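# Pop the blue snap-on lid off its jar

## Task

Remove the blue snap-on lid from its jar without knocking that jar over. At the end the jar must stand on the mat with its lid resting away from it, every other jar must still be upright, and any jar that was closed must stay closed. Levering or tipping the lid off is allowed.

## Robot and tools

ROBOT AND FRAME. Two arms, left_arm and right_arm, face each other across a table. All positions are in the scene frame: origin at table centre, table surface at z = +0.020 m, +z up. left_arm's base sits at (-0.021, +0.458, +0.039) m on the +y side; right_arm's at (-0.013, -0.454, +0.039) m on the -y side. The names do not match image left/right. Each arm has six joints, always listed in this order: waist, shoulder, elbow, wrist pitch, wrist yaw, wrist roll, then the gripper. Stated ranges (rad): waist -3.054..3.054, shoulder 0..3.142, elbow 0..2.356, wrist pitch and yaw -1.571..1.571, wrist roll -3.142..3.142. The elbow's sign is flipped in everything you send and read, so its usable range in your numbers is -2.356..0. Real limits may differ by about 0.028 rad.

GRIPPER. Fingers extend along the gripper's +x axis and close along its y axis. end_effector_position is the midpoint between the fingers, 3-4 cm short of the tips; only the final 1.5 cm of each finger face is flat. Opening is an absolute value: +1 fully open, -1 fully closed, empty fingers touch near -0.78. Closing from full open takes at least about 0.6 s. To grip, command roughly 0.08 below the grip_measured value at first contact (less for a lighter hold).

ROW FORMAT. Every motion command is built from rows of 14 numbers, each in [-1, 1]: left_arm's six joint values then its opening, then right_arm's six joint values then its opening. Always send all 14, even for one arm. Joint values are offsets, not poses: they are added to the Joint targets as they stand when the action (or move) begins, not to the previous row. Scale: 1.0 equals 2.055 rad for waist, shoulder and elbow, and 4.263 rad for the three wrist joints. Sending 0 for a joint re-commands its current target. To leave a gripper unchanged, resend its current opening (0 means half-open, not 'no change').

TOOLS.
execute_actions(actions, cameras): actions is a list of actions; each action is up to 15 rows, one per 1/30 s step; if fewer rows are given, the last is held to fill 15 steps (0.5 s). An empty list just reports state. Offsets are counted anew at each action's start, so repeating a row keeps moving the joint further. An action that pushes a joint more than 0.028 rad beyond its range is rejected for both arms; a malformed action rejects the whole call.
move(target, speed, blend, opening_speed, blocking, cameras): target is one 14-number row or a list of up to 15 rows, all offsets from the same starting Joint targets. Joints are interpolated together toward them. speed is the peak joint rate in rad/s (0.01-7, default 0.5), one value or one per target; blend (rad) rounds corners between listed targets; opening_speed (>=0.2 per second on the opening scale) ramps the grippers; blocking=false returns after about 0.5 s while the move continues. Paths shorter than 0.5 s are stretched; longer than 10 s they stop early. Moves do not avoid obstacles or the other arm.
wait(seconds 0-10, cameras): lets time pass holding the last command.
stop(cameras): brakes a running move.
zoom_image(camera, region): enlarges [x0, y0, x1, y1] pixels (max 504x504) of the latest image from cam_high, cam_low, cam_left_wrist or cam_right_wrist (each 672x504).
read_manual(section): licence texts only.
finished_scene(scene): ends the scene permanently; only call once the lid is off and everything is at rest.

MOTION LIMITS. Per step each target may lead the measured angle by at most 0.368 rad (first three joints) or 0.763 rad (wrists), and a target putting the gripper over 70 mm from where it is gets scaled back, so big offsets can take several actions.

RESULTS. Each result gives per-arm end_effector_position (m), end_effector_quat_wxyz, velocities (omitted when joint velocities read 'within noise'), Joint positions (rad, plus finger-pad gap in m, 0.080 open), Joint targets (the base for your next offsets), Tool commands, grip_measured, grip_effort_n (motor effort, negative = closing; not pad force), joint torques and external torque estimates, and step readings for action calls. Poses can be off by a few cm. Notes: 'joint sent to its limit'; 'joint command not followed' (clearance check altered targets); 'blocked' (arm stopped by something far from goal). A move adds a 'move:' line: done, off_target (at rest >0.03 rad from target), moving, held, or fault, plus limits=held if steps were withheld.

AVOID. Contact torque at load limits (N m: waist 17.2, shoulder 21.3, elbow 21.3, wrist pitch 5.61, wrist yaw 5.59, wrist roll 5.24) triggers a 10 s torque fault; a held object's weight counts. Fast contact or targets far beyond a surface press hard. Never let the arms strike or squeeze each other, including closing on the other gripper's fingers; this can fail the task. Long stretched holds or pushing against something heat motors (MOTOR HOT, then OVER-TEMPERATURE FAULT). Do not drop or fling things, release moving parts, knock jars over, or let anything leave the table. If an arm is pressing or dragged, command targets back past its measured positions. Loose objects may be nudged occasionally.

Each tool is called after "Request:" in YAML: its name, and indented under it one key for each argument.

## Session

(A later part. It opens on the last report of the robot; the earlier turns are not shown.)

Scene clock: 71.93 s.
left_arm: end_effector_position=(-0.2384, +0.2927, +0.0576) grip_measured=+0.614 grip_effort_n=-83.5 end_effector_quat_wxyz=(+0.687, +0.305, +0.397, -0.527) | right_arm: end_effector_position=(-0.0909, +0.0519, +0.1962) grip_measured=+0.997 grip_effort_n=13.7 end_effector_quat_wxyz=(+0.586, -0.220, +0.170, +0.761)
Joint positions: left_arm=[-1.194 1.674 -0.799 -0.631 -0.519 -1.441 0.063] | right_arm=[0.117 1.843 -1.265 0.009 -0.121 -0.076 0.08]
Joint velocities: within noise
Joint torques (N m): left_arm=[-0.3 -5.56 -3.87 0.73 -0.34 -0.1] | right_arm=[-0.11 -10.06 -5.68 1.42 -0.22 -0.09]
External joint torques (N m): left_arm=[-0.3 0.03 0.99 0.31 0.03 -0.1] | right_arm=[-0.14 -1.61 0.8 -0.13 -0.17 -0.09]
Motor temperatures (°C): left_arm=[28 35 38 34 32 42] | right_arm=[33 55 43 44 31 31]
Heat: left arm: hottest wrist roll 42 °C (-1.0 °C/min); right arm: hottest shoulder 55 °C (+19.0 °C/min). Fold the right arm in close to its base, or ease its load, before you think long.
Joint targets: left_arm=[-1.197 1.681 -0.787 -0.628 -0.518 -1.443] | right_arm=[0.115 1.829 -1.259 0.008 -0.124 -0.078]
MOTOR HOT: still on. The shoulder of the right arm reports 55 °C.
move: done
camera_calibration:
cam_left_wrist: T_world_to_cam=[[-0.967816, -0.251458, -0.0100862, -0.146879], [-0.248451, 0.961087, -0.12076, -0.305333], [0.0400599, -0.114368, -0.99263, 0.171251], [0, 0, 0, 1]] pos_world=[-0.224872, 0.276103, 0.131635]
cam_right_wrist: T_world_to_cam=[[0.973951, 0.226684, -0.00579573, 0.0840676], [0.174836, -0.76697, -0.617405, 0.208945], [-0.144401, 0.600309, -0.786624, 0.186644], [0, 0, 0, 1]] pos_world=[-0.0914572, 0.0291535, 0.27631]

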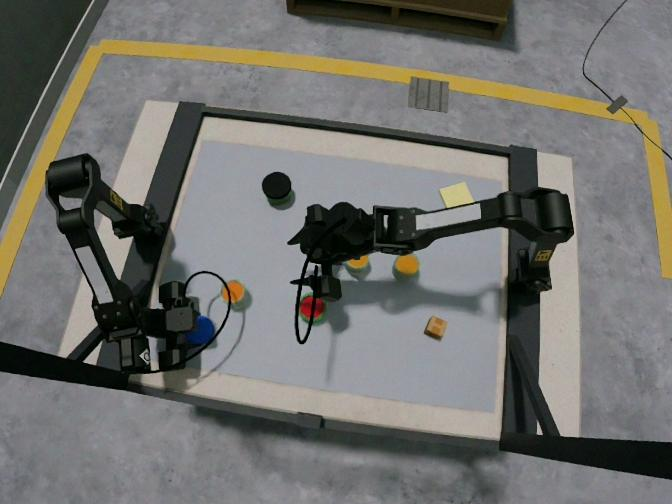

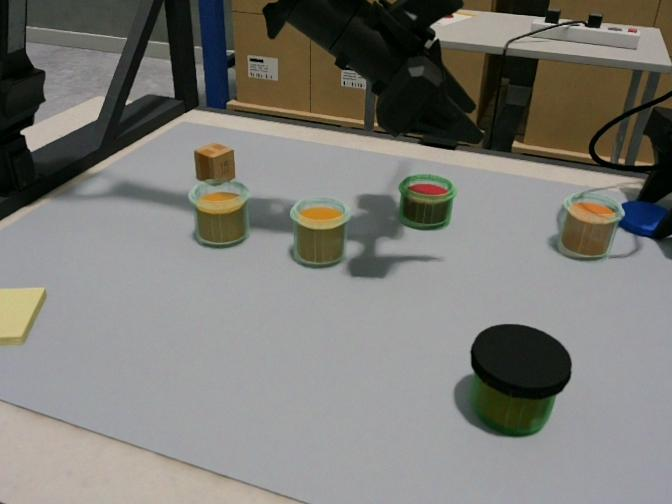

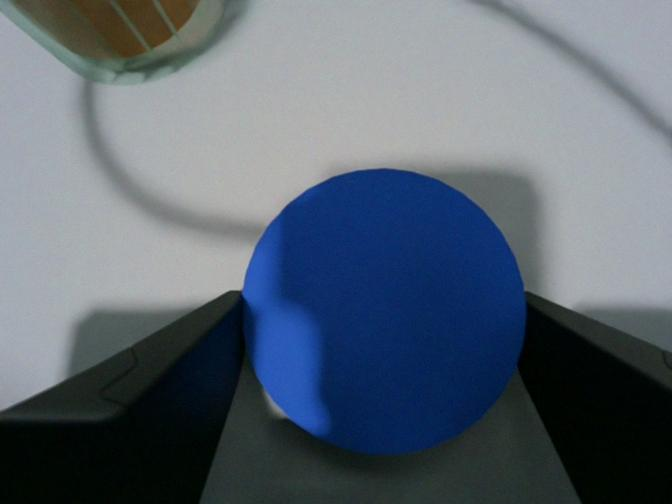

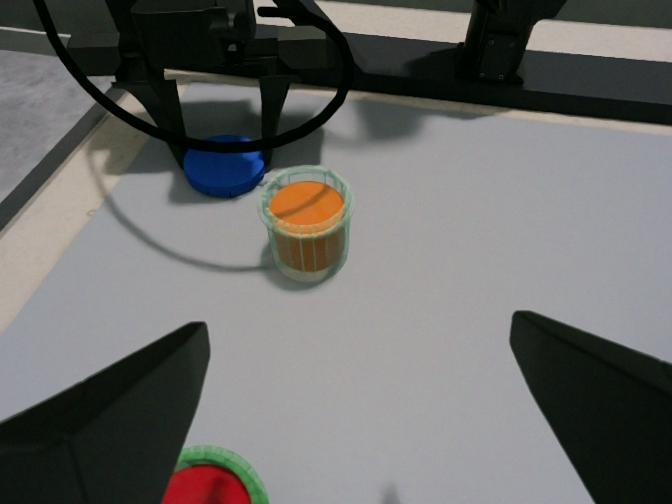

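Request:
zoom_image:
  camera: "cam_right_wrist"
  region: [140, 60, 380, 300]

Scaled by 2.100.

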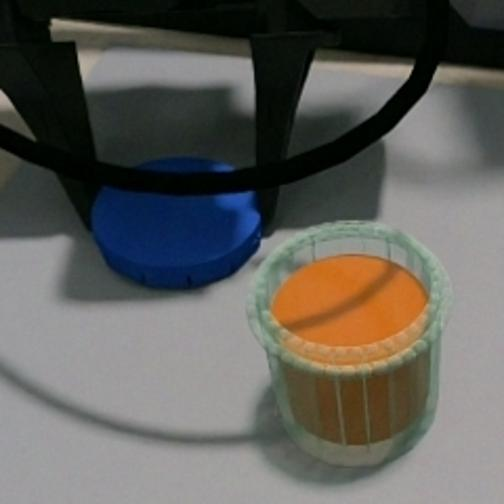

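Request:
move:
  target:
    - [0,0.0025,0.0019,0.0021,0,0,0.54, 0,0,0,0,0,0,1.0]
    - [0,0.0025,0.0019,0.0021,0,0,0.82, 0,0,0,0,0,0,1.0]
  speed: 0.05
  opening_speed: 0.5

Request:
zoom_image:
  camera: "cam_right_wrist"
  region: [140, 60, 380, 300]

Scene clock: 75.20 s.
left_arm: end_effector_position=(-0.2382, +0.2928, +0.0556) grip_measured=+0.816 grip_effort_n=18.4 end_effector_quat_wxyz=(+0.686, +0.305, +0.397, -0.527) | right_arm: end_effector_position=(-0.0909, +0.0519, +0.1962) grip_measured=+0.997 grip_effort_n=14.2 end_effector_quat_wxyz=(+0.586, -0.220, +0.170, +0.761)
Joint positions: left_arm=[-1.194 1.678 -0.794 -0.621 -0.519 -1.441 0.072] | right_arm=[0.117 1.843 -1.265 0.009 -0.121 -0.076 0.08]
Joint velocities: within noise
Joint torques (N m): left_arm=[-0.31 -5.49 -3.94 0.72 -0.35 -0.07] | right_arm=[-0.04 -9.98 -5.57 1.36 -0.2 -0.09]
External joint torques (N m): left_arm=[-0.3 0.08 0.83 0.31 0.02 -0.07] | right_arm=[-0.05 -1.46 0.95 -0.19 -0.15 -0.09]
Motor temperatures (°C): left_arm=[28 35 37 34 32 42] | right_arm=[33 56 43 44 31 31]
Heat: left arm: hottest wrist roll 42 °C (-1.0 °C/min); right arm: hottest shoulder 56 °C (+20.3 °C/min). Fold the right arm in close to its base, or ease its load, before you think long.
Joint targets: left_arm=[-1.197 1.686 -0.783 -0.619 -0.518 -1.443] | right_arm=[0.115 1.829 -1.259 0.008 -0.124 -0.078]
MOTOR HOT: still on. The shoulder of the right arm reports 56 °C.
move: done
camera_calibration:
cam_left_wrist: T_world_to_cam=[[-0.967829, -0.25142, -0.00977326, -0.146759], [-0.248449, 0.961085, -0.120782, -0.305509], [0.0397599, -0.114468, -0.992631, 0.169317], [0, 0, 0, 1]] pos_world=[-0.224673, 0.276103, 0.129735]
cam_right_wrist: T_world_to_cam=[[0.973951, 0.226684, -0.00579573, 0.0840676], [0.174836, -0.76697, -0.617405, 0.208945], [-0.144401, 0.600309, -0.786624, 0.186644], [0, 0, 0, 1]] pos_world=[-0.0914572, 0.0291535, 0.27631]

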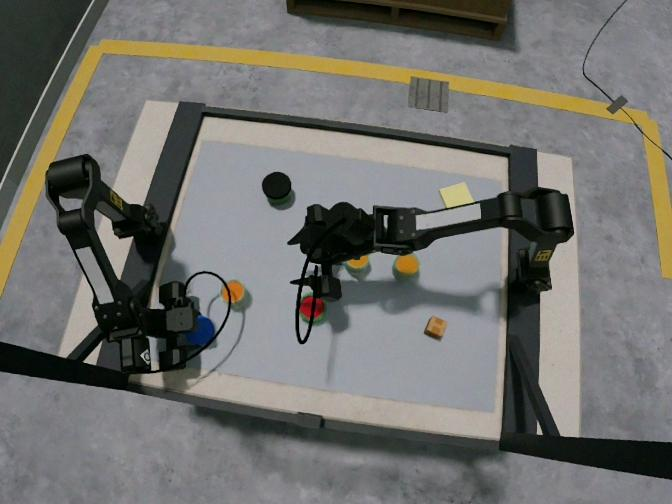

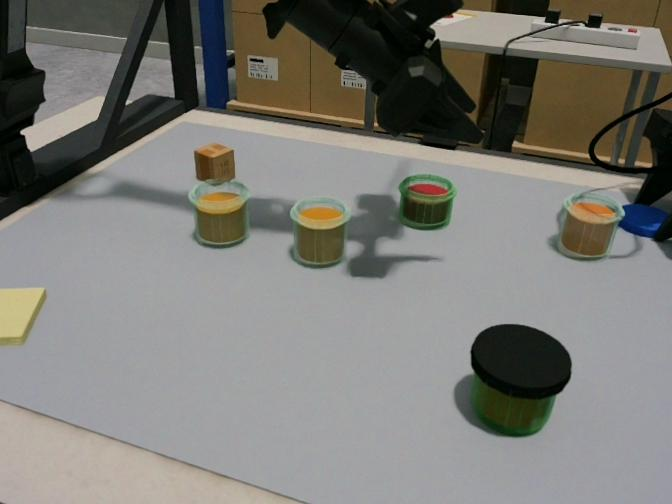

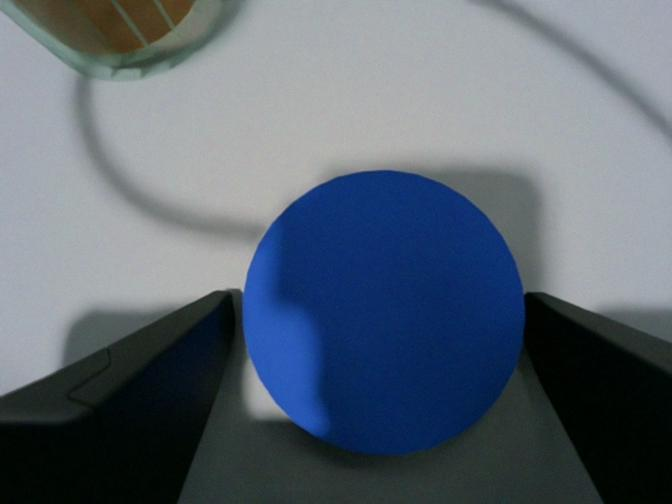

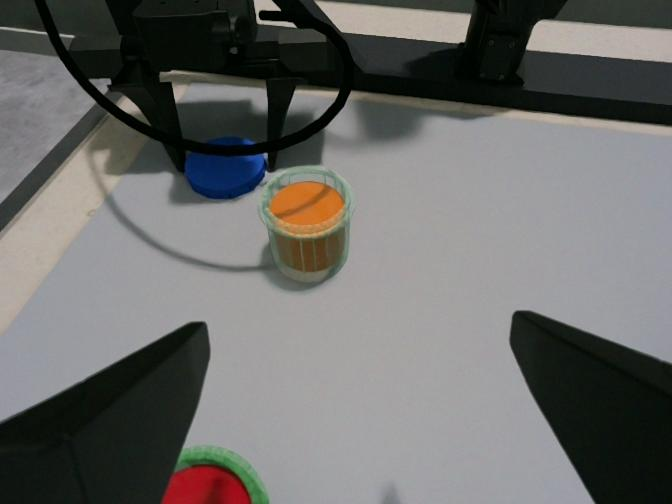

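Scaled by 2.100.

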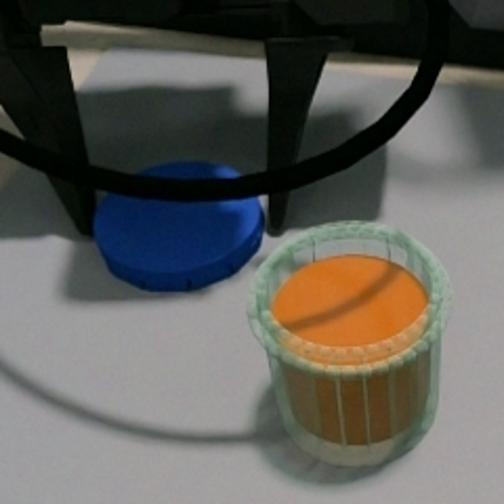

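Request:
zoom_image:
  camera: "cam_left_wrist"
  region: [190, 150, 590, 480]

Scaled by 1.260.

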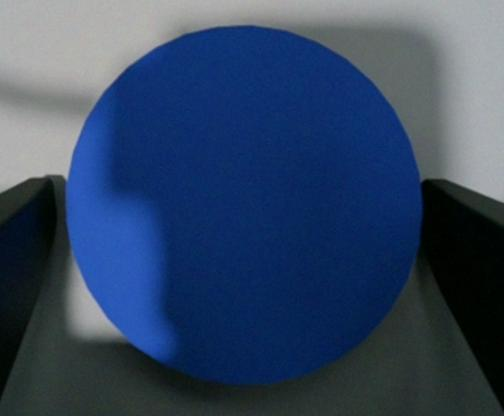

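Request:
move:
  target:
    - [0,0,0,0,0,0,1.0, 0,0,0,0,0,0,1.0]
    - [0,-0.0622,-0.0748,-0.0624,0,0,1.0, 0,0,0,0,0,0,1.0]
  speed: 0.25
  opening_speed: 0.8

Scene clock: 77.90 s.
left_arm: end_effector_position=(-0.2355, +0.2940, +0.1097) grip_measured=+0.997 grip_effort_n=17.0 end_effector_quat_wxyz=(+0.689, +0.311, +0.393, -0.523) | right_arm: end_effector_position=(-0.0909, +0.0519, +0.1962) grip_measured=+0.997 grip_effort_n=13.7 end_effector_quat_wxyz=(+0.586, -0.220, +0.170, +0.761)
Joint positions: left_arm=[-1.194 1.565 -0.923 -0.882 -0.519 -1.442 0.08] | right_arm=[0.117 1.843 -1.265 0.009 -0.121 -0.076 0.08]
Joint velocities: within noise
Joint torques (N m): left_arm=[-0.33 -7.06 -7.68 0.3 -0.35 -0.03] | right_arm=[-0.19 -10.03 -5.74 1.4 -0.23 -0.09]
External joint torques (N m): left_arm=[-0.37 -1.73 -2.32 -0.07 0.02 -0.03] | right_arm=[-0.25 -1.49 0.8 -0.17 -0.18 -0.09]
Motor temperatures (°C): left_arm=[28 35 37 34 32 42] | right_arm=[33 57 43 44 31 31]
Heat: left arm: hottest wrist roll 42 °C (-1.0 °C/min); right arm: hottest shoulder 57 °C (+20.0 °C/min). Fold the right arm in close to its base, or ease its load, before you think long.
Joint targets: left_arm=[-1.197 1.558 -0.937 -0.885 -0.518 -1.443] | right_arm=[0.115 1.829 -1.259 0.008 -0.124 -0.078]
MOTOR HOT: still on. The shoulder of the right arm reports 57 °C.
move: done
camera_calibration:
cam_left_wrist: T_world_to_cam=[[-0.967422, -0.251627, -0.0279118, -0.141176], [-0.246747, 0.961806, -0.118512, -0.299531], [0.0566665, -0.107764, -0.99256, 0.225027], [0, 0, 0, 1]] pos_world=[-0.223237, 0.276817, 0.183914]
cam_right_wrist: T_world_to_cam=[[0.973951, 0.226684, -0.00579573, 0.0840676], [0.174836, -0.76697, -0.617405, 0.208945], [-0.144401, 0.600309, -0.786624, 0.186644], [0, 0, 0, 1]] pos_world=[-0.0914572, 0.0291535, 0.27631]

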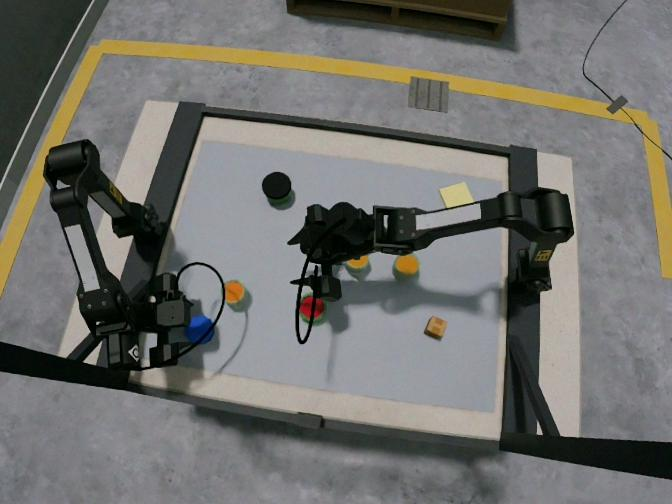

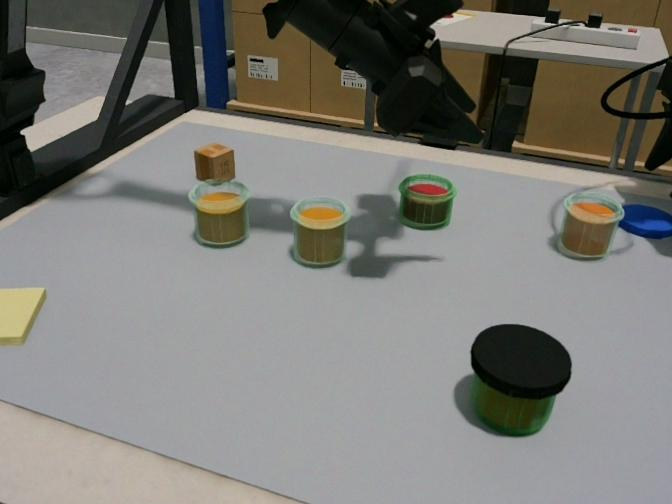

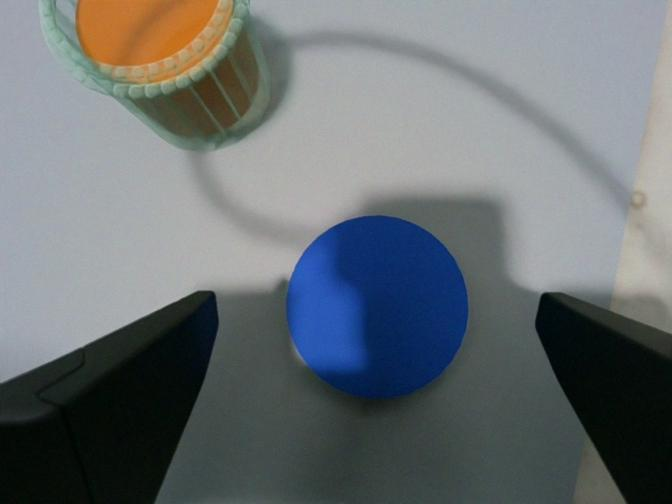

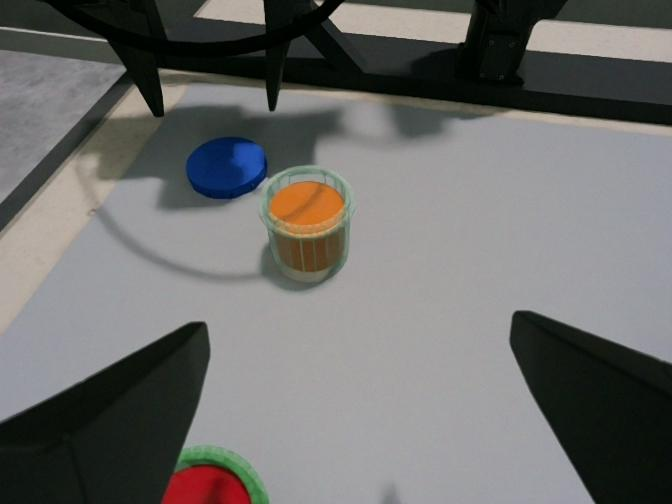

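Request:
finished_scene:

The scene is finished: the task was done.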